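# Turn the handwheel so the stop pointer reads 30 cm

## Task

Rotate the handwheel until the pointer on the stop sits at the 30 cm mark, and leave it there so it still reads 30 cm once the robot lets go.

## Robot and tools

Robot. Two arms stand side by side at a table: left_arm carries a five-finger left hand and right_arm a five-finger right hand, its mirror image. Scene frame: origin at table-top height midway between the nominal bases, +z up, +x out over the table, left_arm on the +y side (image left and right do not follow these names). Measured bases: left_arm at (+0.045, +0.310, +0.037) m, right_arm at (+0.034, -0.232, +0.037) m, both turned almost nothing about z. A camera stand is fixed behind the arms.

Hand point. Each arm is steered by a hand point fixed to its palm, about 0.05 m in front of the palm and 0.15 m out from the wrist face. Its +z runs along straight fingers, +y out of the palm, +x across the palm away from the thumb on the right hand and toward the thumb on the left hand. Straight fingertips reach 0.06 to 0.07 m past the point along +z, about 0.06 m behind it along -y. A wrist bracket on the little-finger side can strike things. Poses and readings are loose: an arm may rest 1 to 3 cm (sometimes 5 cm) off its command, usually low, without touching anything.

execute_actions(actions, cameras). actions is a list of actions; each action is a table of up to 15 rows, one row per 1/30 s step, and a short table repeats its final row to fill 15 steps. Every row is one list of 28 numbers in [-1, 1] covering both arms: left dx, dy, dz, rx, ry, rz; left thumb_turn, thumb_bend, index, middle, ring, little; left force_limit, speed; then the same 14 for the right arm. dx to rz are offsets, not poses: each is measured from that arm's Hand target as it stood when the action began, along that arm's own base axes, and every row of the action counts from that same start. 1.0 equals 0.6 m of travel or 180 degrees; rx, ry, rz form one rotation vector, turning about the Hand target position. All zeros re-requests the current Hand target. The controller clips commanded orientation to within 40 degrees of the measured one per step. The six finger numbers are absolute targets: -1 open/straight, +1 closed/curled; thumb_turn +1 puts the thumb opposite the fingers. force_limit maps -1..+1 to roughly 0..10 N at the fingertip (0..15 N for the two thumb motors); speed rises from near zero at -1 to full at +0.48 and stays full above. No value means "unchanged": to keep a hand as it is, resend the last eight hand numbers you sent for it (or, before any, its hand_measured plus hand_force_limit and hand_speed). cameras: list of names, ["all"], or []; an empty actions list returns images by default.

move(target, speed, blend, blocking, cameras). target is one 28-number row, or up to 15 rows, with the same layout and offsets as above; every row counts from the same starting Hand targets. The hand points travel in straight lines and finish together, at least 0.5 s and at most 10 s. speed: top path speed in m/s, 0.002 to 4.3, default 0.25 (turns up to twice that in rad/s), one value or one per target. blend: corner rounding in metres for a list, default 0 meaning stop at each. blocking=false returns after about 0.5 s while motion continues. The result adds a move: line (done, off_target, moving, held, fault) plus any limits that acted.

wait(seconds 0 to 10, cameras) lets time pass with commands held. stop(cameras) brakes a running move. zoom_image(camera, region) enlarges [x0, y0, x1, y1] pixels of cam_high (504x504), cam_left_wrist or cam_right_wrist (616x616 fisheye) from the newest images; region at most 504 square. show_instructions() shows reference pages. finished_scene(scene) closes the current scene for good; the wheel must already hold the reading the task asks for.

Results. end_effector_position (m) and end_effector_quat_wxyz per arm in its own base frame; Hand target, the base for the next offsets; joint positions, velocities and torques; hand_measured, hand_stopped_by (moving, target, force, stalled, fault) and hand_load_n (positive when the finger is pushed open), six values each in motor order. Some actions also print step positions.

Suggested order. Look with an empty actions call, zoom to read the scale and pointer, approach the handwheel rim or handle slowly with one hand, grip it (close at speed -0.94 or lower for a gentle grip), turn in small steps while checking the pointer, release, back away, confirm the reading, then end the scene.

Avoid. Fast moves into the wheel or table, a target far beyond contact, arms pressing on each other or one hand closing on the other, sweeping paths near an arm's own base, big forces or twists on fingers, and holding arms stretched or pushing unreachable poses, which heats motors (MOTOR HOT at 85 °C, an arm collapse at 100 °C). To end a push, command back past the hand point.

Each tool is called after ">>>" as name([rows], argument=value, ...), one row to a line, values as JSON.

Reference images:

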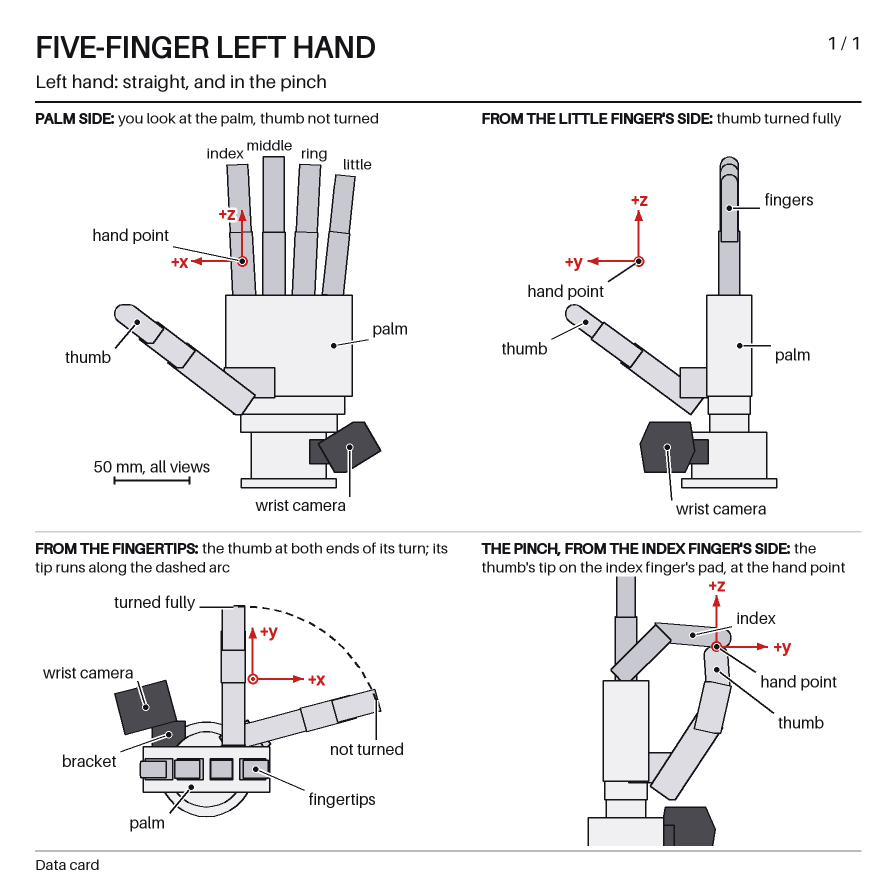

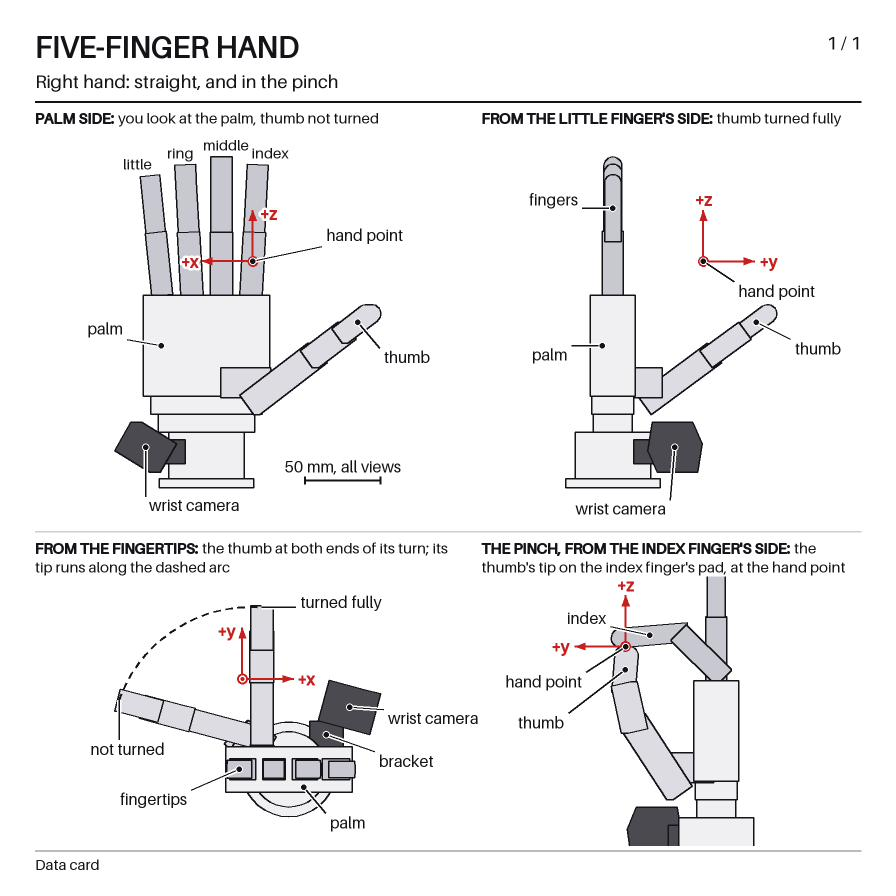

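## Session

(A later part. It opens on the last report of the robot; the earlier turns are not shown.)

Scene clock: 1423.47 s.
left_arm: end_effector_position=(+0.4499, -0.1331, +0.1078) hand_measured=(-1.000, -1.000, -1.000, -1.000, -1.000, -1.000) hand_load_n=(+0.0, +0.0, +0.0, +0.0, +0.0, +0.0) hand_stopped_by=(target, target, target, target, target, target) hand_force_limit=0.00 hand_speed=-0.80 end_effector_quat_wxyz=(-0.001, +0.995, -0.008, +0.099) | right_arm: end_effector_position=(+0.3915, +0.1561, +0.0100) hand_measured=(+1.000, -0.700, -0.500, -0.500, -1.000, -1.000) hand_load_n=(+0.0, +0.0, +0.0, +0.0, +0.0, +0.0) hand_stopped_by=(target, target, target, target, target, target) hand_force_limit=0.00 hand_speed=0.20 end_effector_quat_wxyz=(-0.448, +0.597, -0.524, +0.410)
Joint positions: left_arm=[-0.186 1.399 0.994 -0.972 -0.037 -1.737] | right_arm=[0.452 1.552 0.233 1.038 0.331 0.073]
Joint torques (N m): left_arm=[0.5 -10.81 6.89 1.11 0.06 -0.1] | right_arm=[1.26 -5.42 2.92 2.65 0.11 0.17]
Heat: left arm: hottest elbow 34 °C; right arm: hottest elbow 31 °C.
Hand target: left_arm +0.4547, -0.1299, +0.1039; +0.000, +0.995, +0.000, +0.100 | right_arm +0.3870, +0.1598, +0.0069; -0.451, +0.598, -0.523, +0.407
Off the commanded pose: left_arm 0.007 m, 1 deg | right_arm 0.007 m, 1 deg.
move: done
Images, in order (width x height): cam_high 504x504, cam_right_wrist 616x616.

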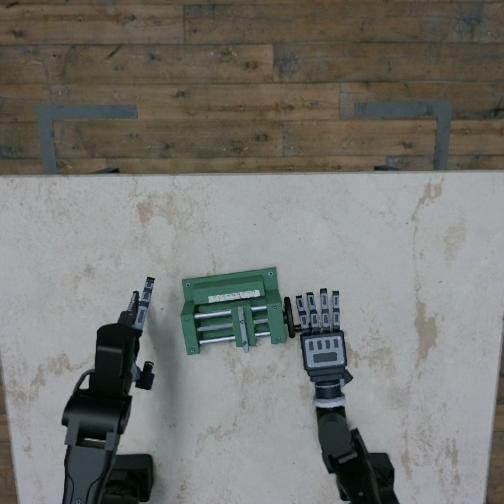

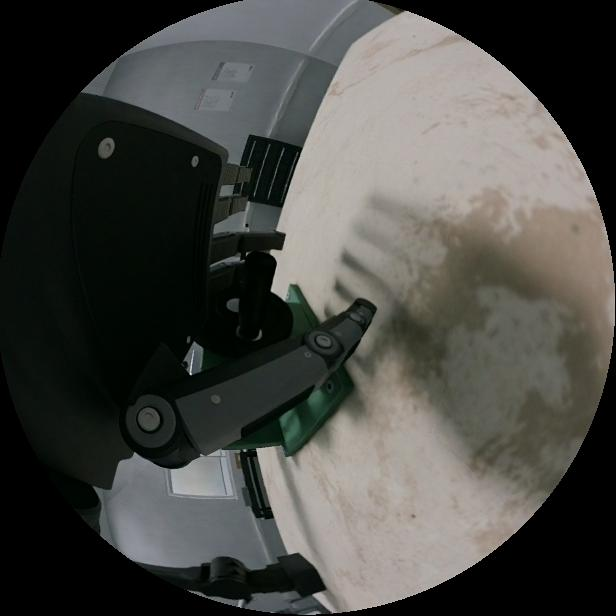

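>>> move([
  [0,0,0,0,0,0,-1,-1,-1,-1,-1,-1,0,-0.8,0,0,-0.02,0,0,0,1,-0.7,-0.5,-0.5,-1,-1,0,0.2],
  [0,0,0,0,0,0,-1,-1,-1,-1,-1,-1,0,-0.8,0,0,-0.02,0,0,0,1,0.7,-0.3,-0.3,-1,-1,-0.2,-0.4],
], cameras=["cam_high","cam_right_wrist"], speed=[0.12,0.12])

>>> zoom_image(camera="cam_high", region=[265, 280, 365, 380])

>>> zoom_image(camera="cam_right_wrist", region=[180, 200, 480, 470])

Scene clock: 1434.30 s.
left_arm: end_effector_position=(+0.4499, -0.1331, +0.1078) hand_measured=(-1.000, -1.000, -1.000, -1.000, -1.000, -1.000) hand_load_n=(+0.0, +0.0, +0.0, +0.0, +0.0, +0.0) hand_stopped_by=(target, target, target, target, target, target) hand_force_limit=0.00 hand_speed=-0.80 end_effector_quat_wxyz=(-0.001, +0.995, -0.008, +0.099) | right_arm: end_effector_position=(+0.3909, +0.1561, -0.0050) hand_measured=(+1.000, +0.600, -0.300, -0.300, -1.000, -1.000) hand_load_n=(+1.0, +14.0, +0.0, +0.0, +0.0, +0.0) hand_stopped_by=(target, force, target, target, target, target) hand_force_limit=-0.20 hand_speed=-0.40 end_effector_quat_wxyz=(-0.445, +0.599, -0.525, +0.409)
Joint positions: left_arm=[-0.186 1.399 0.994 -0.972 -0.037 -1.737] | right_arm=[0.452 1.638 0.233 1.117 0.331 0.074]
Joint torques (N m): left_arm=[0.67 -10.17 6.97 1.06 0.03 -0.09] | right_arm=[1.2 -6.42 2.33 2.63 0.11 0.16]
Heat: left arm: hottest elbow 34 °C; right arm: hottest elbow 31 °C.
Hand target: left_arm +0.4547, -0.1299, +0.1039; +0.000, +0.995, +0.000, +0.100 | right_arm +0.3870, +0.1598, -0.0052; -0.451, +0.598, -0.523, +0.407
Off the commanded pose: left_arm 0.007 m, 1 deg | right_arm 0.005 m, 1 deg.
move: done
Images, in order (width x height): cam_high 504x504, cam_right_wrist 616x616.

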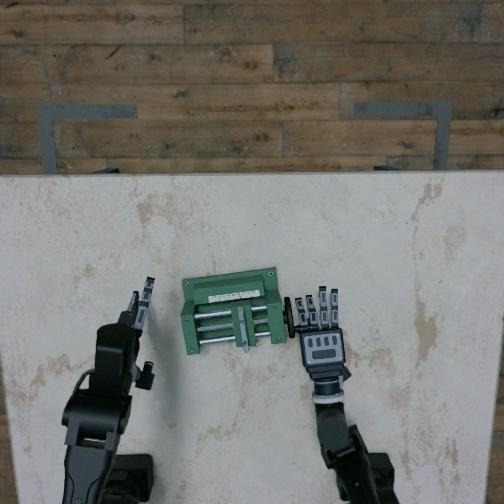

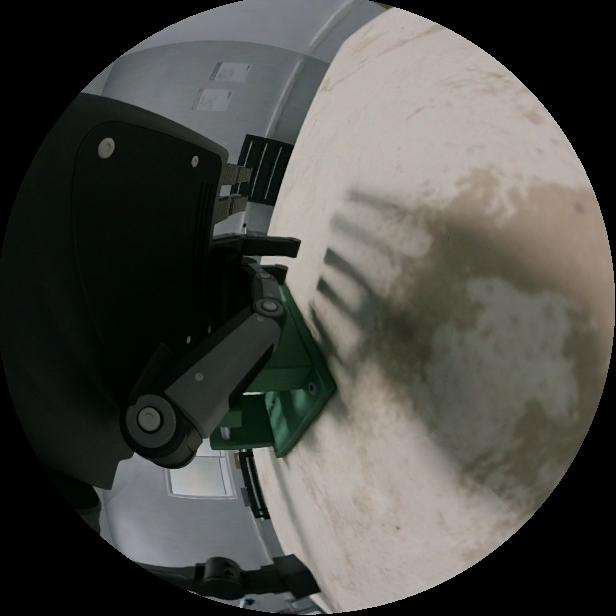

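Scaled by 5.040 from the camera's 504x504 image, which has a finer 720x720 frame.

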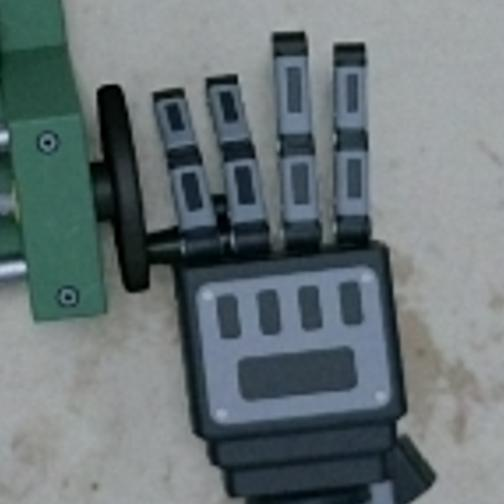

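Scaled by 1.680 from the camera's 616x616 image, which has a finer 880x880 frame.

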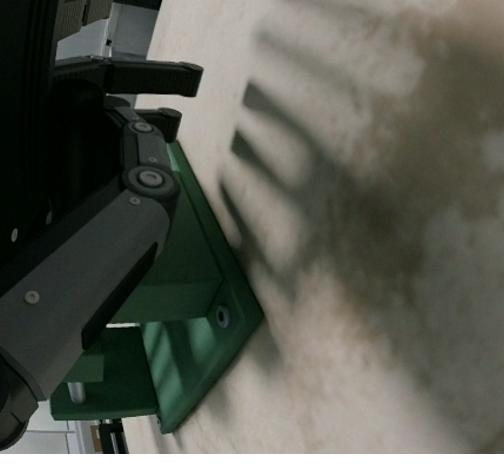

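>>> move([
  [0,0,0,0,0,0,-1,-1,-1,-1,-1,-1,0,-0.8,0.0095,0,-0.0165,0,0,0,1,0.58,-0.4,-0.4,-1,-1,-0.2,-0.4],
  [0,0,0,0,0,0,-1,-1,-1,-1,-1,-1,0,-0.8,0.031,0.002,-0.029,0,0,0,1,0.58,-0.4,-0.4,-1,-1,-0.2,-0.4],
  [0,0,0,0,0,0,-1,-1,-1,-1,-1,-1,0,-0.8,0.0557,0.005,-0.029,0,0,0,1,0.58,-0.4,-0.4,-1,-1,-0.2,-0.4],
], cameras=["cam_high","cam_right_wrist"], speed=0.08, blend=[0.006,0.006,0])

>>> zoom_image(camera="cam_high", region=[265, 280, 365, 380])

>>> zoom_image(camera="cam_right_wrist", region=[180, 200, 480, 470])

>>> zoom_image(camera="cam_high", region=[204, 280, 264, 310])

Scene clock: 1481.53 s.
left_arm: end_effector_position=(+0.4499, -0.1331, +0.1078) hand_measured=(-1.000, -1.000, -1.000, -1.000, -1.000, -1.000) hand_load_n=(+0.0, +0.0, +0.0, +0.0, +0.0, +0.0) hand_stopped_by=(target, target, target, target, target, target) hand_force_limit=0.00 hand_speed=-0.80 end_effector_quat_wxyz=(-0.001, +0.995, -0.008, +0.099) | right_arm: end_effector_position=(+0.4024, +0.1617, -0.0267) hand_measured=(+1.000, +0.578, -0.400, -0.400, -1.000, -1.000) hand_load_n=(+0.5, +3.0, +0.0, +0.0, +0.0, -0.5) hand_stopped_by=(target, target, target, target, target, target) hand_force_limit=-0.20 hand_speed=-0.40 end_effector_quat_wxyz=(-0.445, +0.606, -0.524, +0.399)
Joint positions: left_arm=[-0.186 1.399 0.994 -0.972 -0.037 -1.737] | right_arm=[0.436 1.76 0.275 1.183 0.296 0.072]
Joint torques (N m): left_arm=[0.5 -10.7 6.91 1.03 0.04 -0.11] | right_arm=[-1.38 -6.77 4.83 1.87 -0.13 0.05]
Heat: left arm: hottest elbow 34 °C; right arm: hottest elbow 30 °C.
Hand target: left_arm +0.4547, -0.1299, +0.1039; +0.000, +0.995, +0.000, +0.100 | right_arm +0.4204, +0.1628, -0.0226; -0.450, +0.598, -0.523, +0.407
Off the commanded pose: left_arm 0.007 m, 1 deg | right_arm 0.018 m, 1 deg.
move: off_target (right_arm); blend cut to 0.0057 m at target 1
Images, in order (width x height): cam_high 504x504, cam_right_wrist 616x616.

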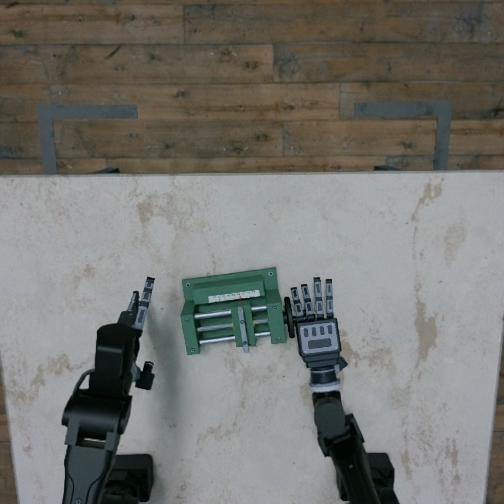

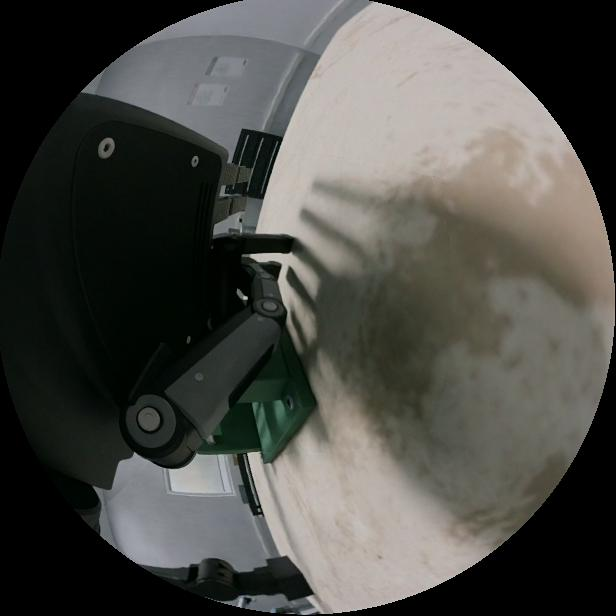

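Scaled by 5.040 from the camera's 504x504 image, which has a finer 720x720 frame.

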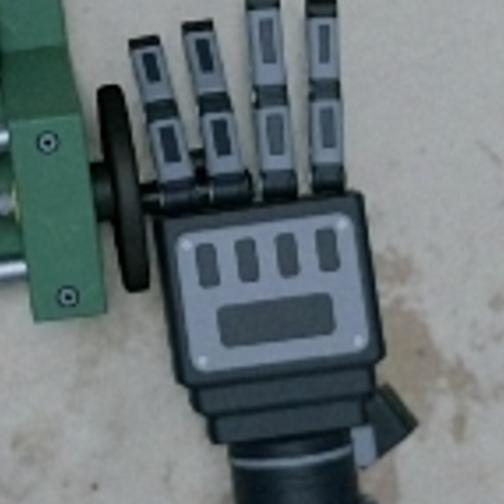

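Scaled by 1.680 from the camera's 616x616 image, which has a finer 880x880 frame.

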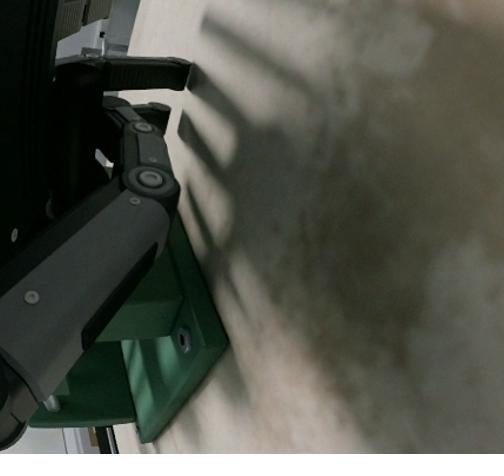

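Scaled by 8.400 from the camera's 504x504 image, which has a finer 720x720 frame.

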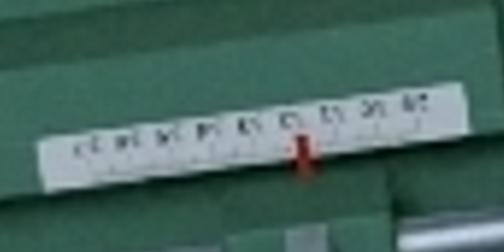

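>>> move([
  [0,0,0,0,0,0,-1,-1,-1,-1,-1,-1,0,-0.8,0,-0.006,0,0,0,0,1,0.58,-0.9,-0.9,-1,-1,-0.2,-0.4],
  [0,0,0,0,0,0,-1,-1,-1,-1,-1,-1,0,-0.8,-0.0057,-0.013,-0.014,0,0,0,1,0.58,-0.9,-0.9,-1,-1,-0.2,-0.4],
  [0,0,0,0,0,0,-1,-1,-1,-1,-1,-1,0,-0.8,0.0218,-0.013,-0.0123,0,0,0,1,0.58,-0.9,-0.9,-1,-1,-0.2,-0.4],
  [0,0,0,0,0,0,-1,-1,-1,-1,-1,-1,0,-0.8,0.042,-0.013,0.0077,0,0,0,1,0.58,-0.9,-0.9,-1,-1,-0.2,-0.4],
  [0,0,0,0,0,0,-1,-1,-1,-1,-1,-1,0,-0.8,0.0493,-0.013,0.035,0,0,0,1,0.58,-0.9,-0.9,-1,-1,-0.2,-0.4],
], cameras=["cam_high","cam_right_wrist"], speed=0.08, blend=[0,0.006,0.006,0.006,0])

>>> zoom_image(camera="cam_high", region=[265, 280, 365, 380])

>>> zoom_image(camera="cam_right_wrist", region=[180, 200, 480, 470])

>>> zoom_image(camera="cam_high", region=[204, 280, 264, 310])

Scene clock: 1515.37 s.
left_arm: end_effector_position=(+0.4499, -0.1331, +0.1078) hand_measured=(-1.000, -1.000, -1.000, -1.000, -1.000, -1.000) hand_load_n=(+0.0, +0.0, +0.0, +0.0, -0.5, +0.0) hand_stopped_by=(target, target, target, target, target, target) hand_force_limit=0.00 hand_speed=-0.80 end_effector_quat_wxyz=(-0.001, +0.995, -0.008, +0.099) | right_arm: end_effector_position=(+0.4224, +0.1634, -0.0297) hand_measured=(+1.000, +0.578, -0.900, -0.900, -1.000, -1.000) hand_load_n=(+1.0, +6.0, +0.0, +0.0, +0.0, +0.0) hand_stopped_by=(target, target, target, target, target, target) hand_force_limit=-0.20 hand_speed=-0.40 end_effector_quat_wxyz=(-0.435, +0.626, -0.524, +0.380)
Joint positions: left_arm=[-0.186 1.399 0.994 -0.972 -0.037 -1.737] | right_arm=[0.39 1.732 0.34 1.044 0.221 0.058]
Joint torques (N m): left_arm=[0.79 -10.75 6.86 1.11 0.03 -0.11] | right_arm=[-2.84 -12.1 5.09 1.92 0.39 0.01]
Heat: left arm: hottest elbow 34 °C; right arm: hottest elbow 30 °C.
Hand target: left_arm +0.4547, -0.1299, +0.1039; +0.000, +0.995, +0.000, +0.100 | right_arm +0.4499, +0.1549, -0.0017; -0.450, +0.598, -0.523, +0.407
Off the commanded pose: left_arm 0.007 m, 1 deg | right_arm 0.040 m, 5 deg.
move: off_target (right_arm); blend cut to 0.005 m at target 2
Images, in order (width x height): cam_high 504x504, cam_right_wrist 616x616.

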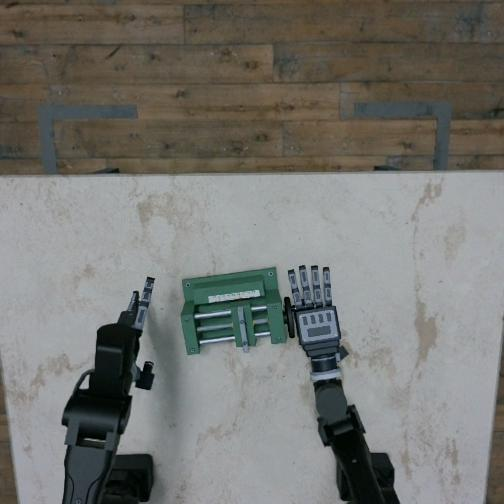

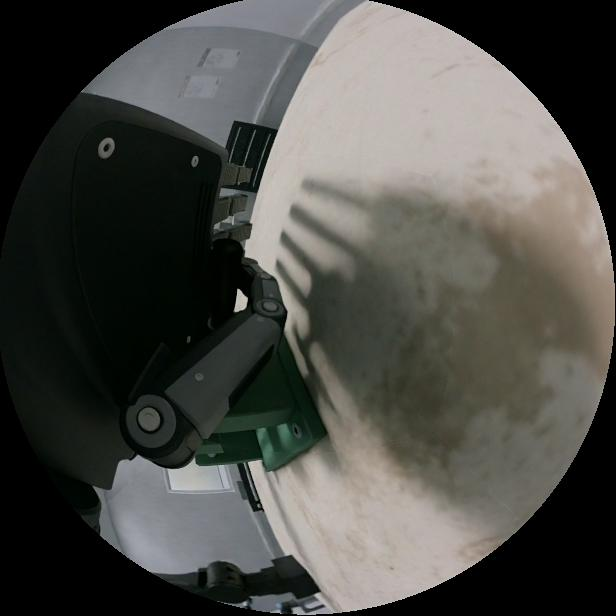

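Scaled by 5.040 from the camera's 504x504 image, which has a finer 720x720 frame.

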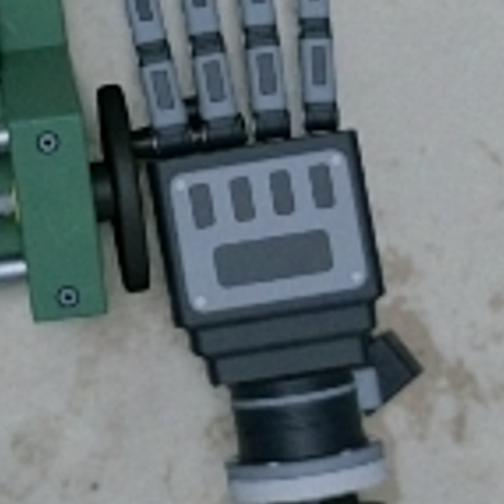

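Scaled by 1.680 from the camera's 616x616 image, which has a finer 880x880 frame.

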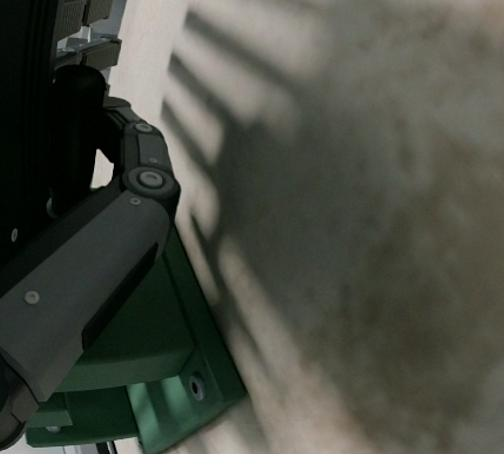

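Scaled by 8.400 from the camera's 504x504 image, which has a finer 720x720 frame.

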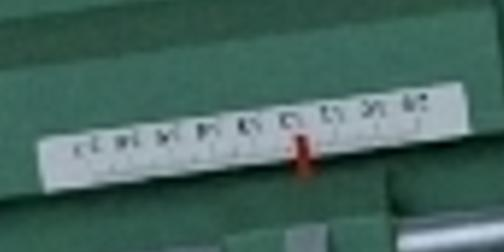

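>>> move([
  [0,0,0,0,0,0,-1,-1,-1,-1,-1,-1,0,-0.8,-0.0557,0.0035,-0.0472,0,0,0,1,0.6,-0.5,-0.5,-1,-1,-0.1,-0.4],
  [0,0,0,0,0,0,-1,-1,-1,-1,-1,-1,0,-0.8,-0.0837,0.0,-0.0472,0,0,0,1,0.6,-0.5,-0.5,-1,-1,-0.1,-0.4],
  [0,0,0,0,0,0,-1,-1,-1,-1,-1,-1,0,-0.8,-0.1043,-0.0023,-0.0263,0,0,0,1,0.6,-0.5,-0.5,-1,-1,-0.1,-0.4],
  [0,0,0,0,0,0,-1,-1,-1,-1,-1,-1,0,-0.8,-0.1118,-0.0032,0.002,0,0,0,1,0.6,-0.5,-0.5,-1,-1,-0.1,-0.4],
], cameras=["cam_high","cam_right_wrist"], speed=0.08, blend=[0.006,0.006,0.006,0])

>>> zoom_image(camera="cam_high", region=[265, 280, 365, 380])

>>> zoom_image(camera="cam_right_wrist", region=[180, 200, 480, 470])

>>> zoom_image(camera="cam_high", region=[204, 280, 264, 310])

Scene clock: 1570.87 s.
left_arm: end_effector_position=(+0.4499, -0.1331, +0.1078) hand_measured=(-1.000, -1.000, -1.000, -1.000, -1.000, -1.000) hand_load_n=(+0.0, +0.0, +0.0, +0.0, +0.0, -0.5) hand_stopped_by=(target, target, target, target, target, target) hand_force_limit=0.00 hand_speed=-0.80 end_effector_quat_wxyz=(-0.001, +0.995, -0.008, +0.099) | right_arm: end_effector_position=(+0.3864, +0.1562, -0.0039) hand_measured=(+1.000, +0.594, -0.500, -0.500, -1.000, -1.000) hand_load_n=(+0.5, +4.0, +0.0, +0.0, +0.0, +0.0) hand_stopped_by=(target, force, target, target, target, target) hand_force_limit=-0.10 hand_speed=-0.40 end_effector_quat_wxyz=(-0.453, +0.602, -0.520, +0.403)
Joint positions: left_arm=[-0.186 1.399 0.994 -0.972 -0.037 -1.737] | right_arm=[0.444 1.635 0.219 1.136 0.301 0.07]
Joint torques (N m): left_arm=[0.56 -10.75 6.91 1.11 0.05 -0.1] | right_arm=[0.32 -9.05 1.99 1.4 0.56 0.14]
Heat: left arm: hottest elbow 34 °C; right arm: hottest elbow 30 °C.
Hand target: left_arm +0.4547, -0.1299, +0.1039; +0.000, +0.995, +0.000, +0.100 | right_arm +0.3828, +0.1529, -0.0005; -0.450, +0.598, -0.523, +0.407
Off the commanded pose: left_arm 0.007 m, 1 deg | right_arm 0.006 m, 1 deg.
move: done; blend cut to 0 m at target 1
Images, in order (width x height): cam_high 504x504, cam_right_wrist 616x616.

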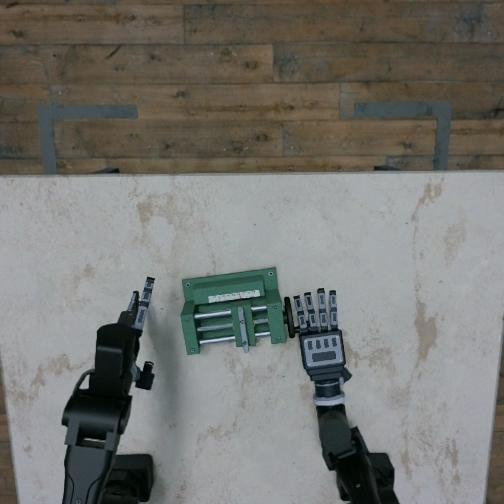

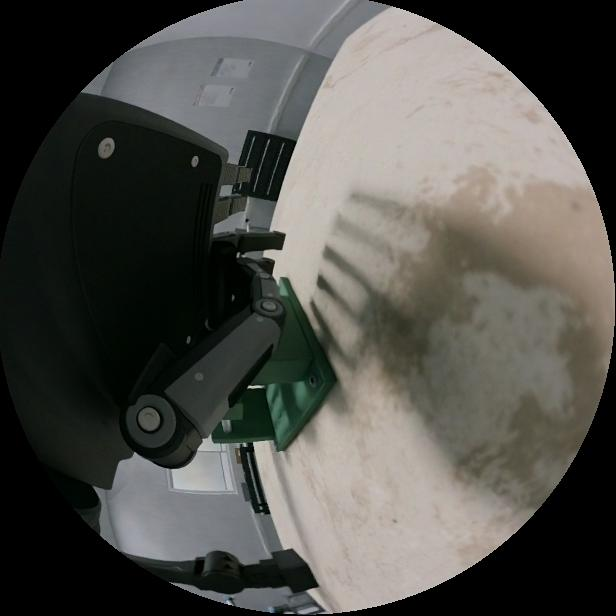

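Scaled by 5.040 from the camera's 504x504 image, which has a finer 720x720 frame.

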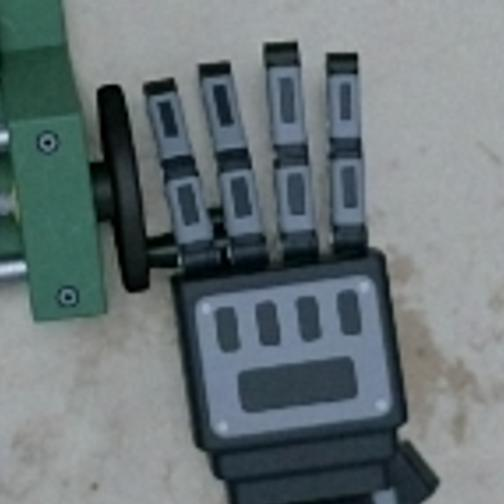

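Scaled by 1.680 from the camera's 616x616 image, which has a finer 880x880 frame.

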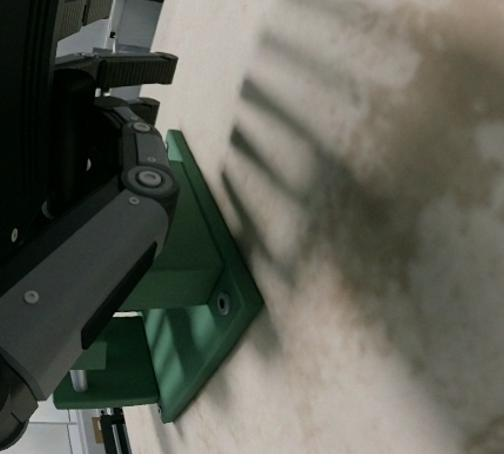

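Scaled by 8.400 from the camera's 504x504 image, which has a finer 720x720 frame.

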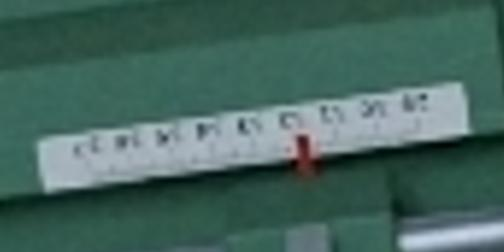

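>>> move([
  [0,0,0,0,0,0,-1,-1,-1,-1,-1,-1,0,-0.8,0.0075,-0.006,0.028,0,0,0,1,0.6,-0.5,-0.5,-1,-1,-0.1,-0.4],
  [0,0,0,0,0,0,-1,-1,-1,-1,-1,-1,0,-0.8,0.028,-0.0035,0.049,0,0,0,1,0.6,-0.5,-0.5,-1,-1,-0.1,-0.4],
  [0,0,0,0,0,0,-1,-1,-1,-1,-1,-1,0,-0.8,0.056,0,0.0567,0,0,0,1,0.6,-0.5,-0.5,-1,-1,-0.1,-0.4],
  [0,0,0,0,0,0,-1,-1,-1,-1,-1,-1,0,-0.8,0.084,0.0035,0.049,0,0,0,1,0.6,-0.5,-0.5,-1,-1,-0.1,-0.4],
  [0,0,0,0,0,0,-1,-1,-1,-1,-1,-1,0,-0.8,0.105,0.006,0.028,0,0,0,1,0.6,-0.5,-0.5,-1,-1,-0.1,-0.4],
  [0,0,0,0,0,0,-1,-1,-1,-1,-1,-1,0,-0.8,0.112,0.007,0.0,0,0,0,1,0.6,-0.5,-0.5,-1,-1,-0.1,-0.4],
], cameras=["cam_high","cam_right_wrist"], speed=0.08, blend=[0.006,0.006,0.006,0.006,0.006,0])

>>> zoom_image(camera="cam_high", region=[265, 280, 365, 380])

>>> zoom_image(camera="cam_right_wrist", region=[180, 200, 480, 470])

>>> zoom_image(camera="cam_high", region=[204, 280, 264, 310])

Scene clock: 1596.93 s.
left_arm: end_effector_position=(+0.4499, -0.1331, +0.1078) hand_measured=(-1.000, -1.000, -1.000, -1.000, -1.000, -1.000) hand_load_n=(+0.0, +0.0, -0.5, +0.0, +0.0, +0.0) hand_stopped_by=(target, target, target, target, target, target) hand_force_limit=0.00 hand_speed=-0.80 end_effector_quat_wxyz=(-0.001, +0.995, -0.008, +0.099) | right_arm: end_effector_position=(+0.4318, +0.1563, -0.0086) hand_measured=(+1.000, +0.594, -0.500, -0.500, -1.000, -1.000) hand_load_n=(+0.5, +2.0, -0.5, +0.0, +0.0, +0.0) hand_stopped_by=(target, force, target, target, target, target) hand_force_limit=-0.10 hand_speed=-0.40 end_effector_quat_wxyz=(-0.441, +0.610, -0.528, +0.395)
Joint positions: left_arm=[-0.186 1.399 0.994 -0.972 -0.037 -1.737] | right_arm=[0.375 1.667 0.343 1.01 0.237 0.059]
Joint torques (N m): left_arm=[0.5 -10.23 6.91 1.03 0.06 -0.12] | right_arm=[-0.85 -6.77 5.68 2.78 0.03 0.03]
Heat: left arm: hottest elbow 34 °C; right arm: hottest elbow 30 °C.
Hand target: left_arm +0.4547, -0.1299, +0.1039; +0.000, +0.995, +0.000, +0.100 | right_arm +0.4501, +0.1573, -0.0003; -0.451, +0.598, -0.523, +0.407
Off the commanded pose: left_arm 0.007 m, 1 deg | right_arm 0.020 m, 2 deg.
move: off_target (right_arm)
Images, in order (width x height): cam_high 504x504, cam_right_wrist 616x616.

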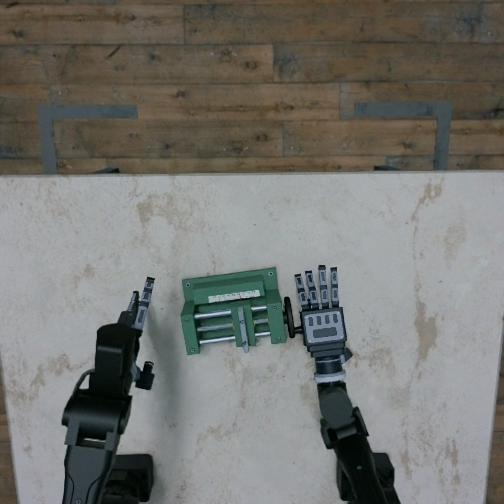

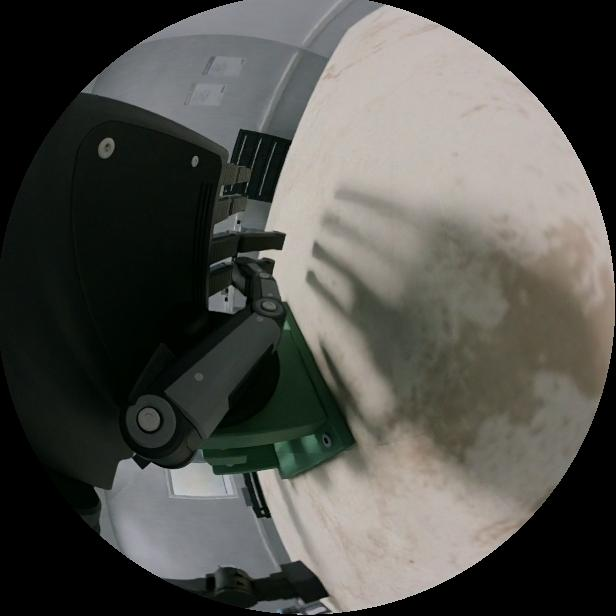

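Scaled by 5.040 from the camera's 504x504 image, which has a finer 720x720 frame.

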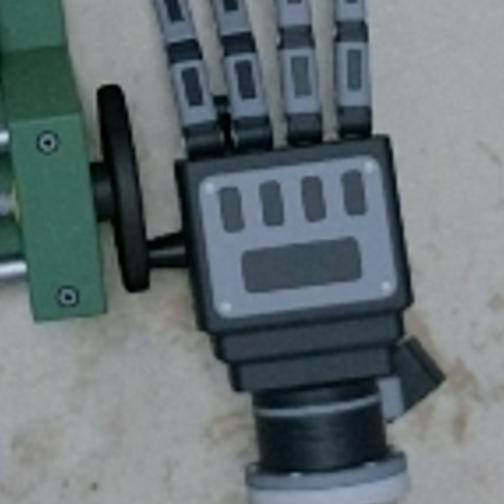

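Scaled by 1.680 from the camera's 616x616 image, which has a finer 880x880 frame.

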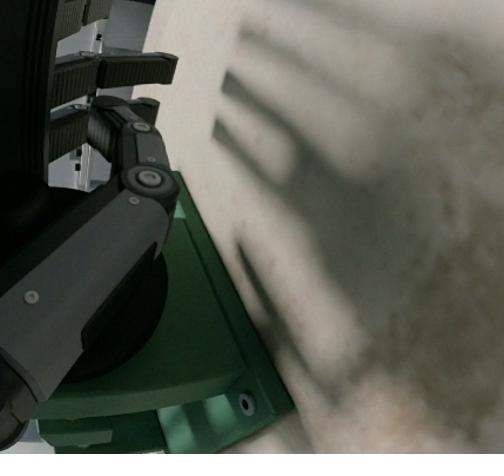

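Scaled by 8.400 from the camera's 504x504 image, which has a finer 720x720 frame.

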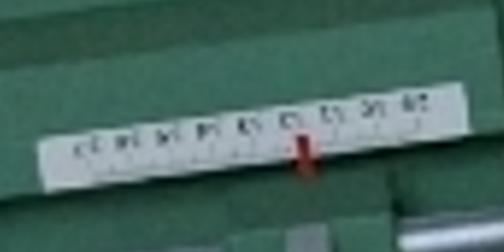

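>>> move([
  [0,0,0,0,0,0,-1,-1,-1,-1,-1,-1,0,-0.8,0.0,-0.005,0.07,0,0,0,1,0.6,-0.5,-0.5,-1,-1,-0.1,-0.4],
], cameras=["cam_high","cam_right_wrist"], speed=0.08)

>>> zoom_image(camera="cam_high", region=[265, 280, 365, 380])

>>> zoom_image(camera="cam_right_wrist", region=[180, 200, 480, 470])

Scene clock: 1616.90 s.
left_arm: end_effector_position=(+0.4499, -0.1331, +0.1078) hand_measured=(-1.000, -1.000, -1.000, -1.000, -1.000, -1.000) hand_load_n=(+0.0, +0.0, +0.0, +0.0, +0.0, +0.0) hand_stopped_by=(target, target, target, target, target, target) hand_force_limit=0.00 hand_speed=-0.80 end_effector_quat_wxyz=(-0.001, +0.995, -0.008, +0.099) | right_arm: end_effector_position=(+0.4283, +0.1540, +0.0189) hand_measured=(+1.000, +0.594, -0.500, -0.500, -1.000, -1.000) hand_load_n=(+0.0, +0.5, +0.0, -0.5, +0.0, +0.0) hand_stopped_by=(target, force, target, target, target, target) hand_force_limit=-0.10 hand_speed=-0.40 end_effector_quat_wxyz=(-0.436, +0.614, -0.528, +0.393)
Joint positions: left_arm=[-0.186 1.399 0.994 -0.972 -0.037 -1.737] | right_arm=[0.371 1.513 0.343 0.844 0.231 0.053]
Joint torques (N m): left_arm=[0.32 -10.34 6.89 1.07 0.05 -0.11] | right_arm=[-1.44 -9.29 7.17 1.48 -0.09 0.05]
Heat: left arm: hottest elbow 34 °C; right arm: hottest elbow 30 °C.
Hand target: left_arm +0.4547, -0.1299, +0.1039; +0.000, +0.995, +0.000, +0.100 | right_arm +0.4501, +0.1542, +0.0416; -0.450, +0.598, -0.523, +0.407
Off the commanded pose: left_arm 0.007 m, 1 deg | right_arm 0.032 m, 3 deg.
move: off_target (right_arm)
Images, in order (width x height): cam_high 504x504, cam_right_wrist 616x616.

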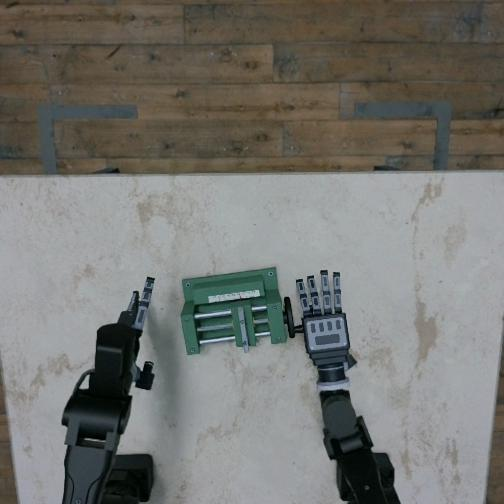

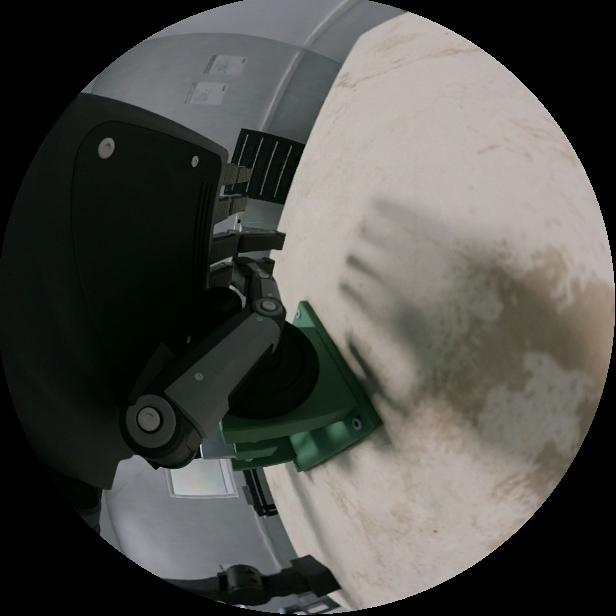

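Scaled by 5.040 from the camera's 504x504 image, which has a finer 720x720 frame.

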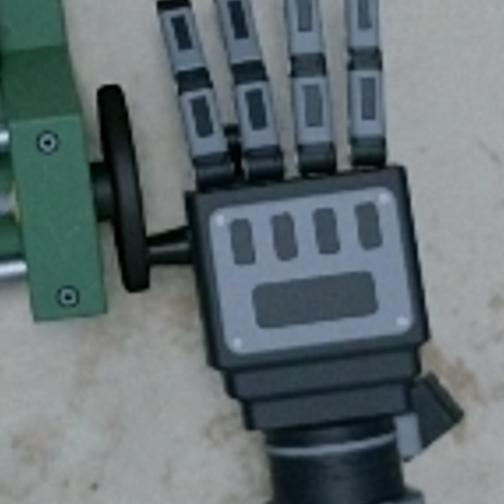

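Scaled by 1.680 from the camera's 616x616 image, which has a finer 880x880 frame.

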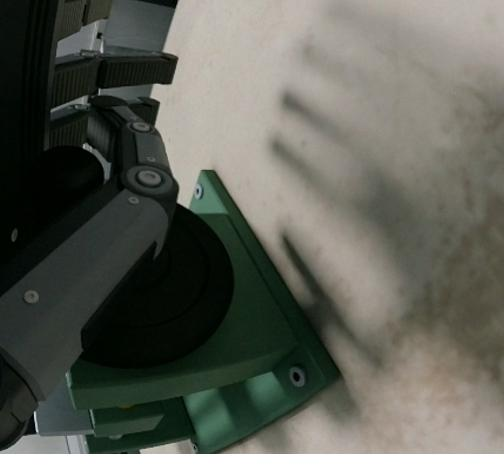

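>>> move([
  [0,0,0,0,0,0,-1,-1,-1,-1,-1,-1,0,-0.8,0.0,-0.00,0.06,0,0,0,1,0.6,-0.5,-0.5,-1,-1,-0.1,-0.4],
], cameras=["cam_high","cam_right_wrist"], speed=0.08)

>>> zoom_image(camera="cam_high", region=[265, 280, 365, 380])

>>> zoom_image(camera="cam_right_wrist", region=[180, 200, 480, 470])

Scene clock: 1627.37 s.
left_arm: end_effector_position=(+0.4499, -0.1331, +0.1078) hand_measured=(-1.000, -1.000, -1.000, -1.000, -1.000, -1.000) hand_load_n=(+0.0, +0.0, +0.0, +0.0, +0.0, +0.0) hand_stopped_by=(target, target, target, target, target, target) hand_force_limit=0.00 hand_speed=-0.80 end_effector_quat_wxyz=(-0.001, +0.995, -0.008, +0.099) | right_arm: end_effector_position=(+0.4132, +0.1511, +0.0281) hand_measured=(+1.000, +0.592, -0.500, -0.500, -1.000, -1.000) hand_load_n=(+2.0, +6.5, +0.0, +0.0, +0.0, +0.0) hand_stopped_by=(target, force, target, target, target, target) hand_force_limit=-0.10 hand_speed=-0.40 end_effector_quat_wxyz=(-0.416, +0.634, -0.533, +0.375)
Joint positions: left_arm=[-0.186 1.399 0.994 -0.972 -0.037 -1.737] | right_arm=[0.371 1.385 0.343 0.651 0.217 0.053]
Joint torques (N m): left_arm=[0.67 -10.58 6.93 1.11 0.04 -0.11] | right_arm=[-1.32 -10.64 9.46 2.11 0.47 0.05]
Heat: left arm: hottest elbow 34 °C; right arm: hottest elbow 31 °C.
Hand target: left_arm +0.4547, -0.1299, +0.1039; +0.000, +0.995, +0.000, +0.100 | right_arm +0.4501, +0.1543, +0.0776; -0.450, +0.598, -0.523, +0.407
Off the commanded pose: left_arm 0.007 m, 1 deg | right_arm 0.062 m, 7 deg.
move: off_target (right_arm)
Images, in order (width x height): cam_high 504x504, cam_right_wrist 616x616.

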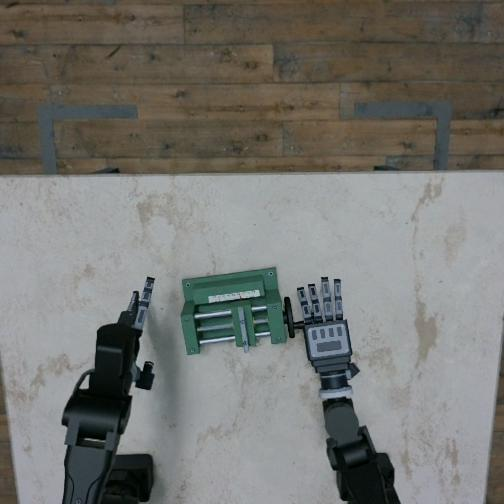

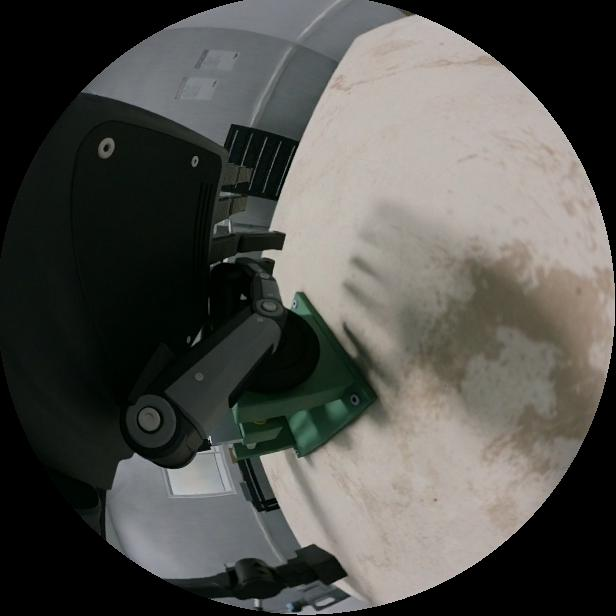

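Scaled by 5.040 from the camera's 504x504 image, which has a finer 720x720 frame.

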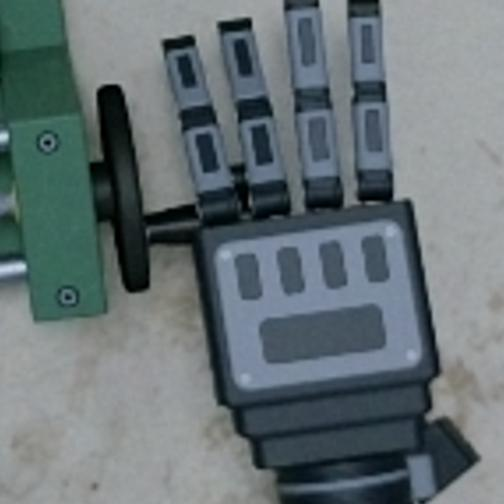

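Scaled by 1.680 from the camera's 616x616 image, which has a finer 880x880 frame.

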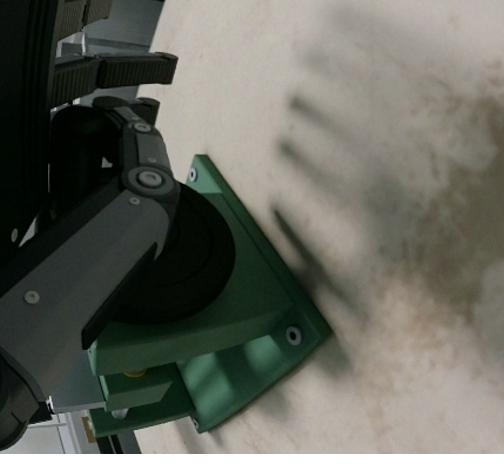

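>>> move([
  [0,0,0,0,0,0,-1,-1,-1,-1,-1,-1,0,-0.8,0.0448,-0.00,-0.061,0,0,0,1,0.6,-0.5,-0.5,-1,-1,-0.1,-0.4],
  [0,0,0,0,0,0,-1,-1,-1,-1,-1,-1,0,-0.8,0.0815,-0.00,-0.0885,0,0,0,1,0.6,-0.5,-0.5,-1,-1,-0.1,-0.4],
  [0,0,0,0,0,0,-1,-1,-1,-1,-1,-1,0,-0.8,0.0948,-0.00,-0.126,0,0,0,1,0.6,-0.5,-0.5,-1,-1,-0.1,-0.4],
], cameras=["cam_high","cam_right_wrist"], speed=0.1, blend=[0.008,0.008,0])

>>> zoom_image(camera="cam_high", region=[265, 280, 365, 380])

>>> zoom_image(camera="cam_right_wrist", region=[180, 200, 480, 470])

>>> zoom_image(camera="cam_high", region=[204, 280, 264, 310])

Scene clock: 1663.93 s.
left_arm: end_effector_position=(+0.4499, -0.1331, +0.1078) hand_measured=(-1.000, -1.000, -1.000, -1.000, -1.000, -1.000) hand_load_n=(+0.0, +0.0, +0.0, +0.0, -0.5, +0.0) hand_stopped_by=(target, target, target, target, target, target) hand_force_limit=0.00 hand_speed=-0.80 end_effector_quat_wxyz=(-0.001, +0.995, -0.008, +0.099) | right_arm: end_effector_position=(+0.4883, +0.1585, -0.0038) hand_measured=(+1.000, +0.594, -0.500, -0.500, -1.000, -1.000) hand_load_n=(+0.5, +1.5, +0.0, +0.0, +0.0, +0.0) hand_stopped_by=(target, force, target, target, target, target) hand_force_limit=-0.10 hand_speed=-0.40 end_effector_quat_wxyz=(-0.445, +0.608, -0.526, +0.394)
Joint positions: left_arm=[-0.186 1.399 0.994 -0.972 -0.037 -1.737] | right_arm=[0.317 1.726 0.487 0.936 0.177 0.043]
Joint torques (N m): left_arm=[0.44 -10.81 6.99 1.14 0.02 -0.12] | right_arm=[-1.49 -8.35 6.31 2.58 -0.09 -0.01]
Heat: left arm: hottest elbow 34 °C; right arm: hottest elbow 34 °C.
Hand target: left_arm +0.4547, -0.1299, +0.1039; +0.000, +0.995, +0.000, +0.100 | right_arm +0.5070, +0.1542, +0.0020; -0.450, +0.598, -0.523, +0.407
Off the commanded pose: left_arm 0.007 m, 1 deg | right_arm 0.020 m, 2 deg.
move: off_target (right_arm)
Images, in order (width x height): cam_high 504x504, cam_right_wrist 616x616.

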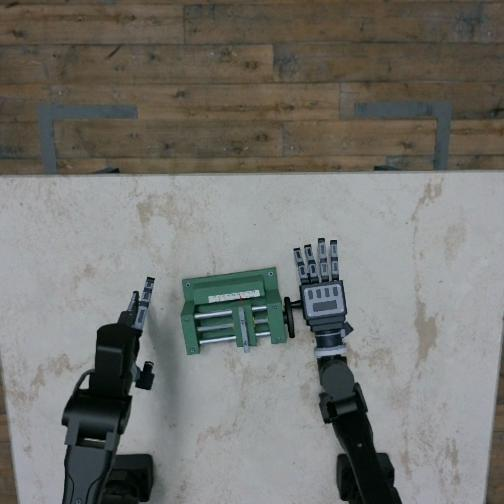

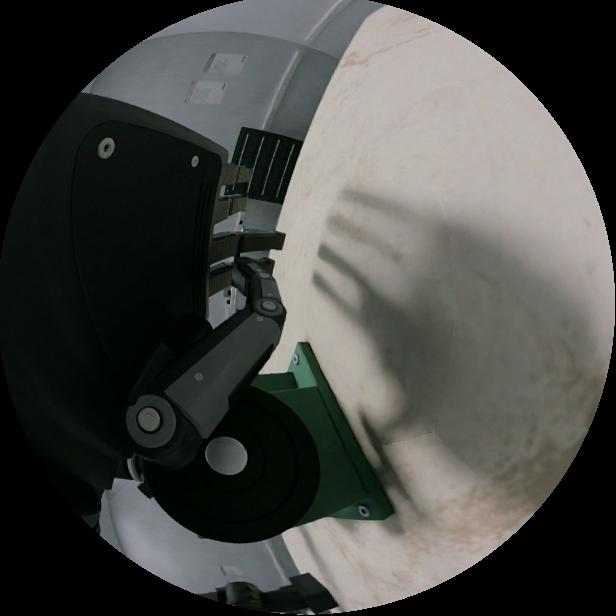

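Scaled by 5.040 from the camera's 504x504 image, which has a finer 720x720 frame.

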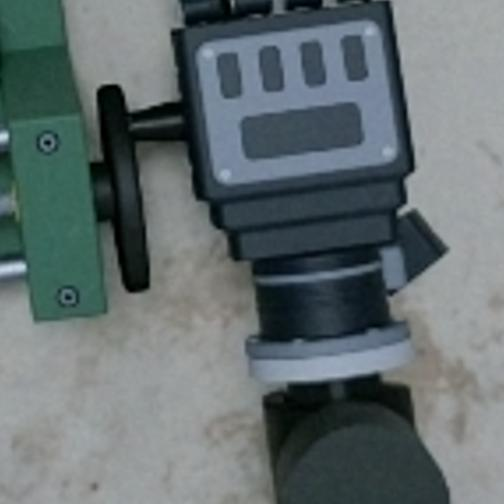

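Scaled by 1.680 from the camera's 616x616 image, which has a finer 880x880 frame.

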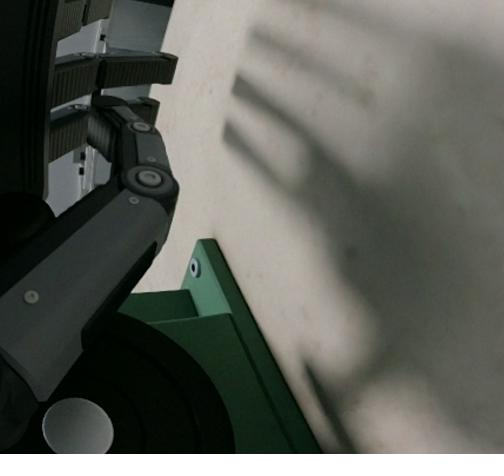

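Scaled by 8.400 from the camera's 504x504 image, which has a finer 720x720 frame.

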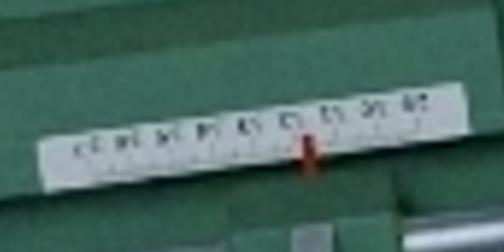

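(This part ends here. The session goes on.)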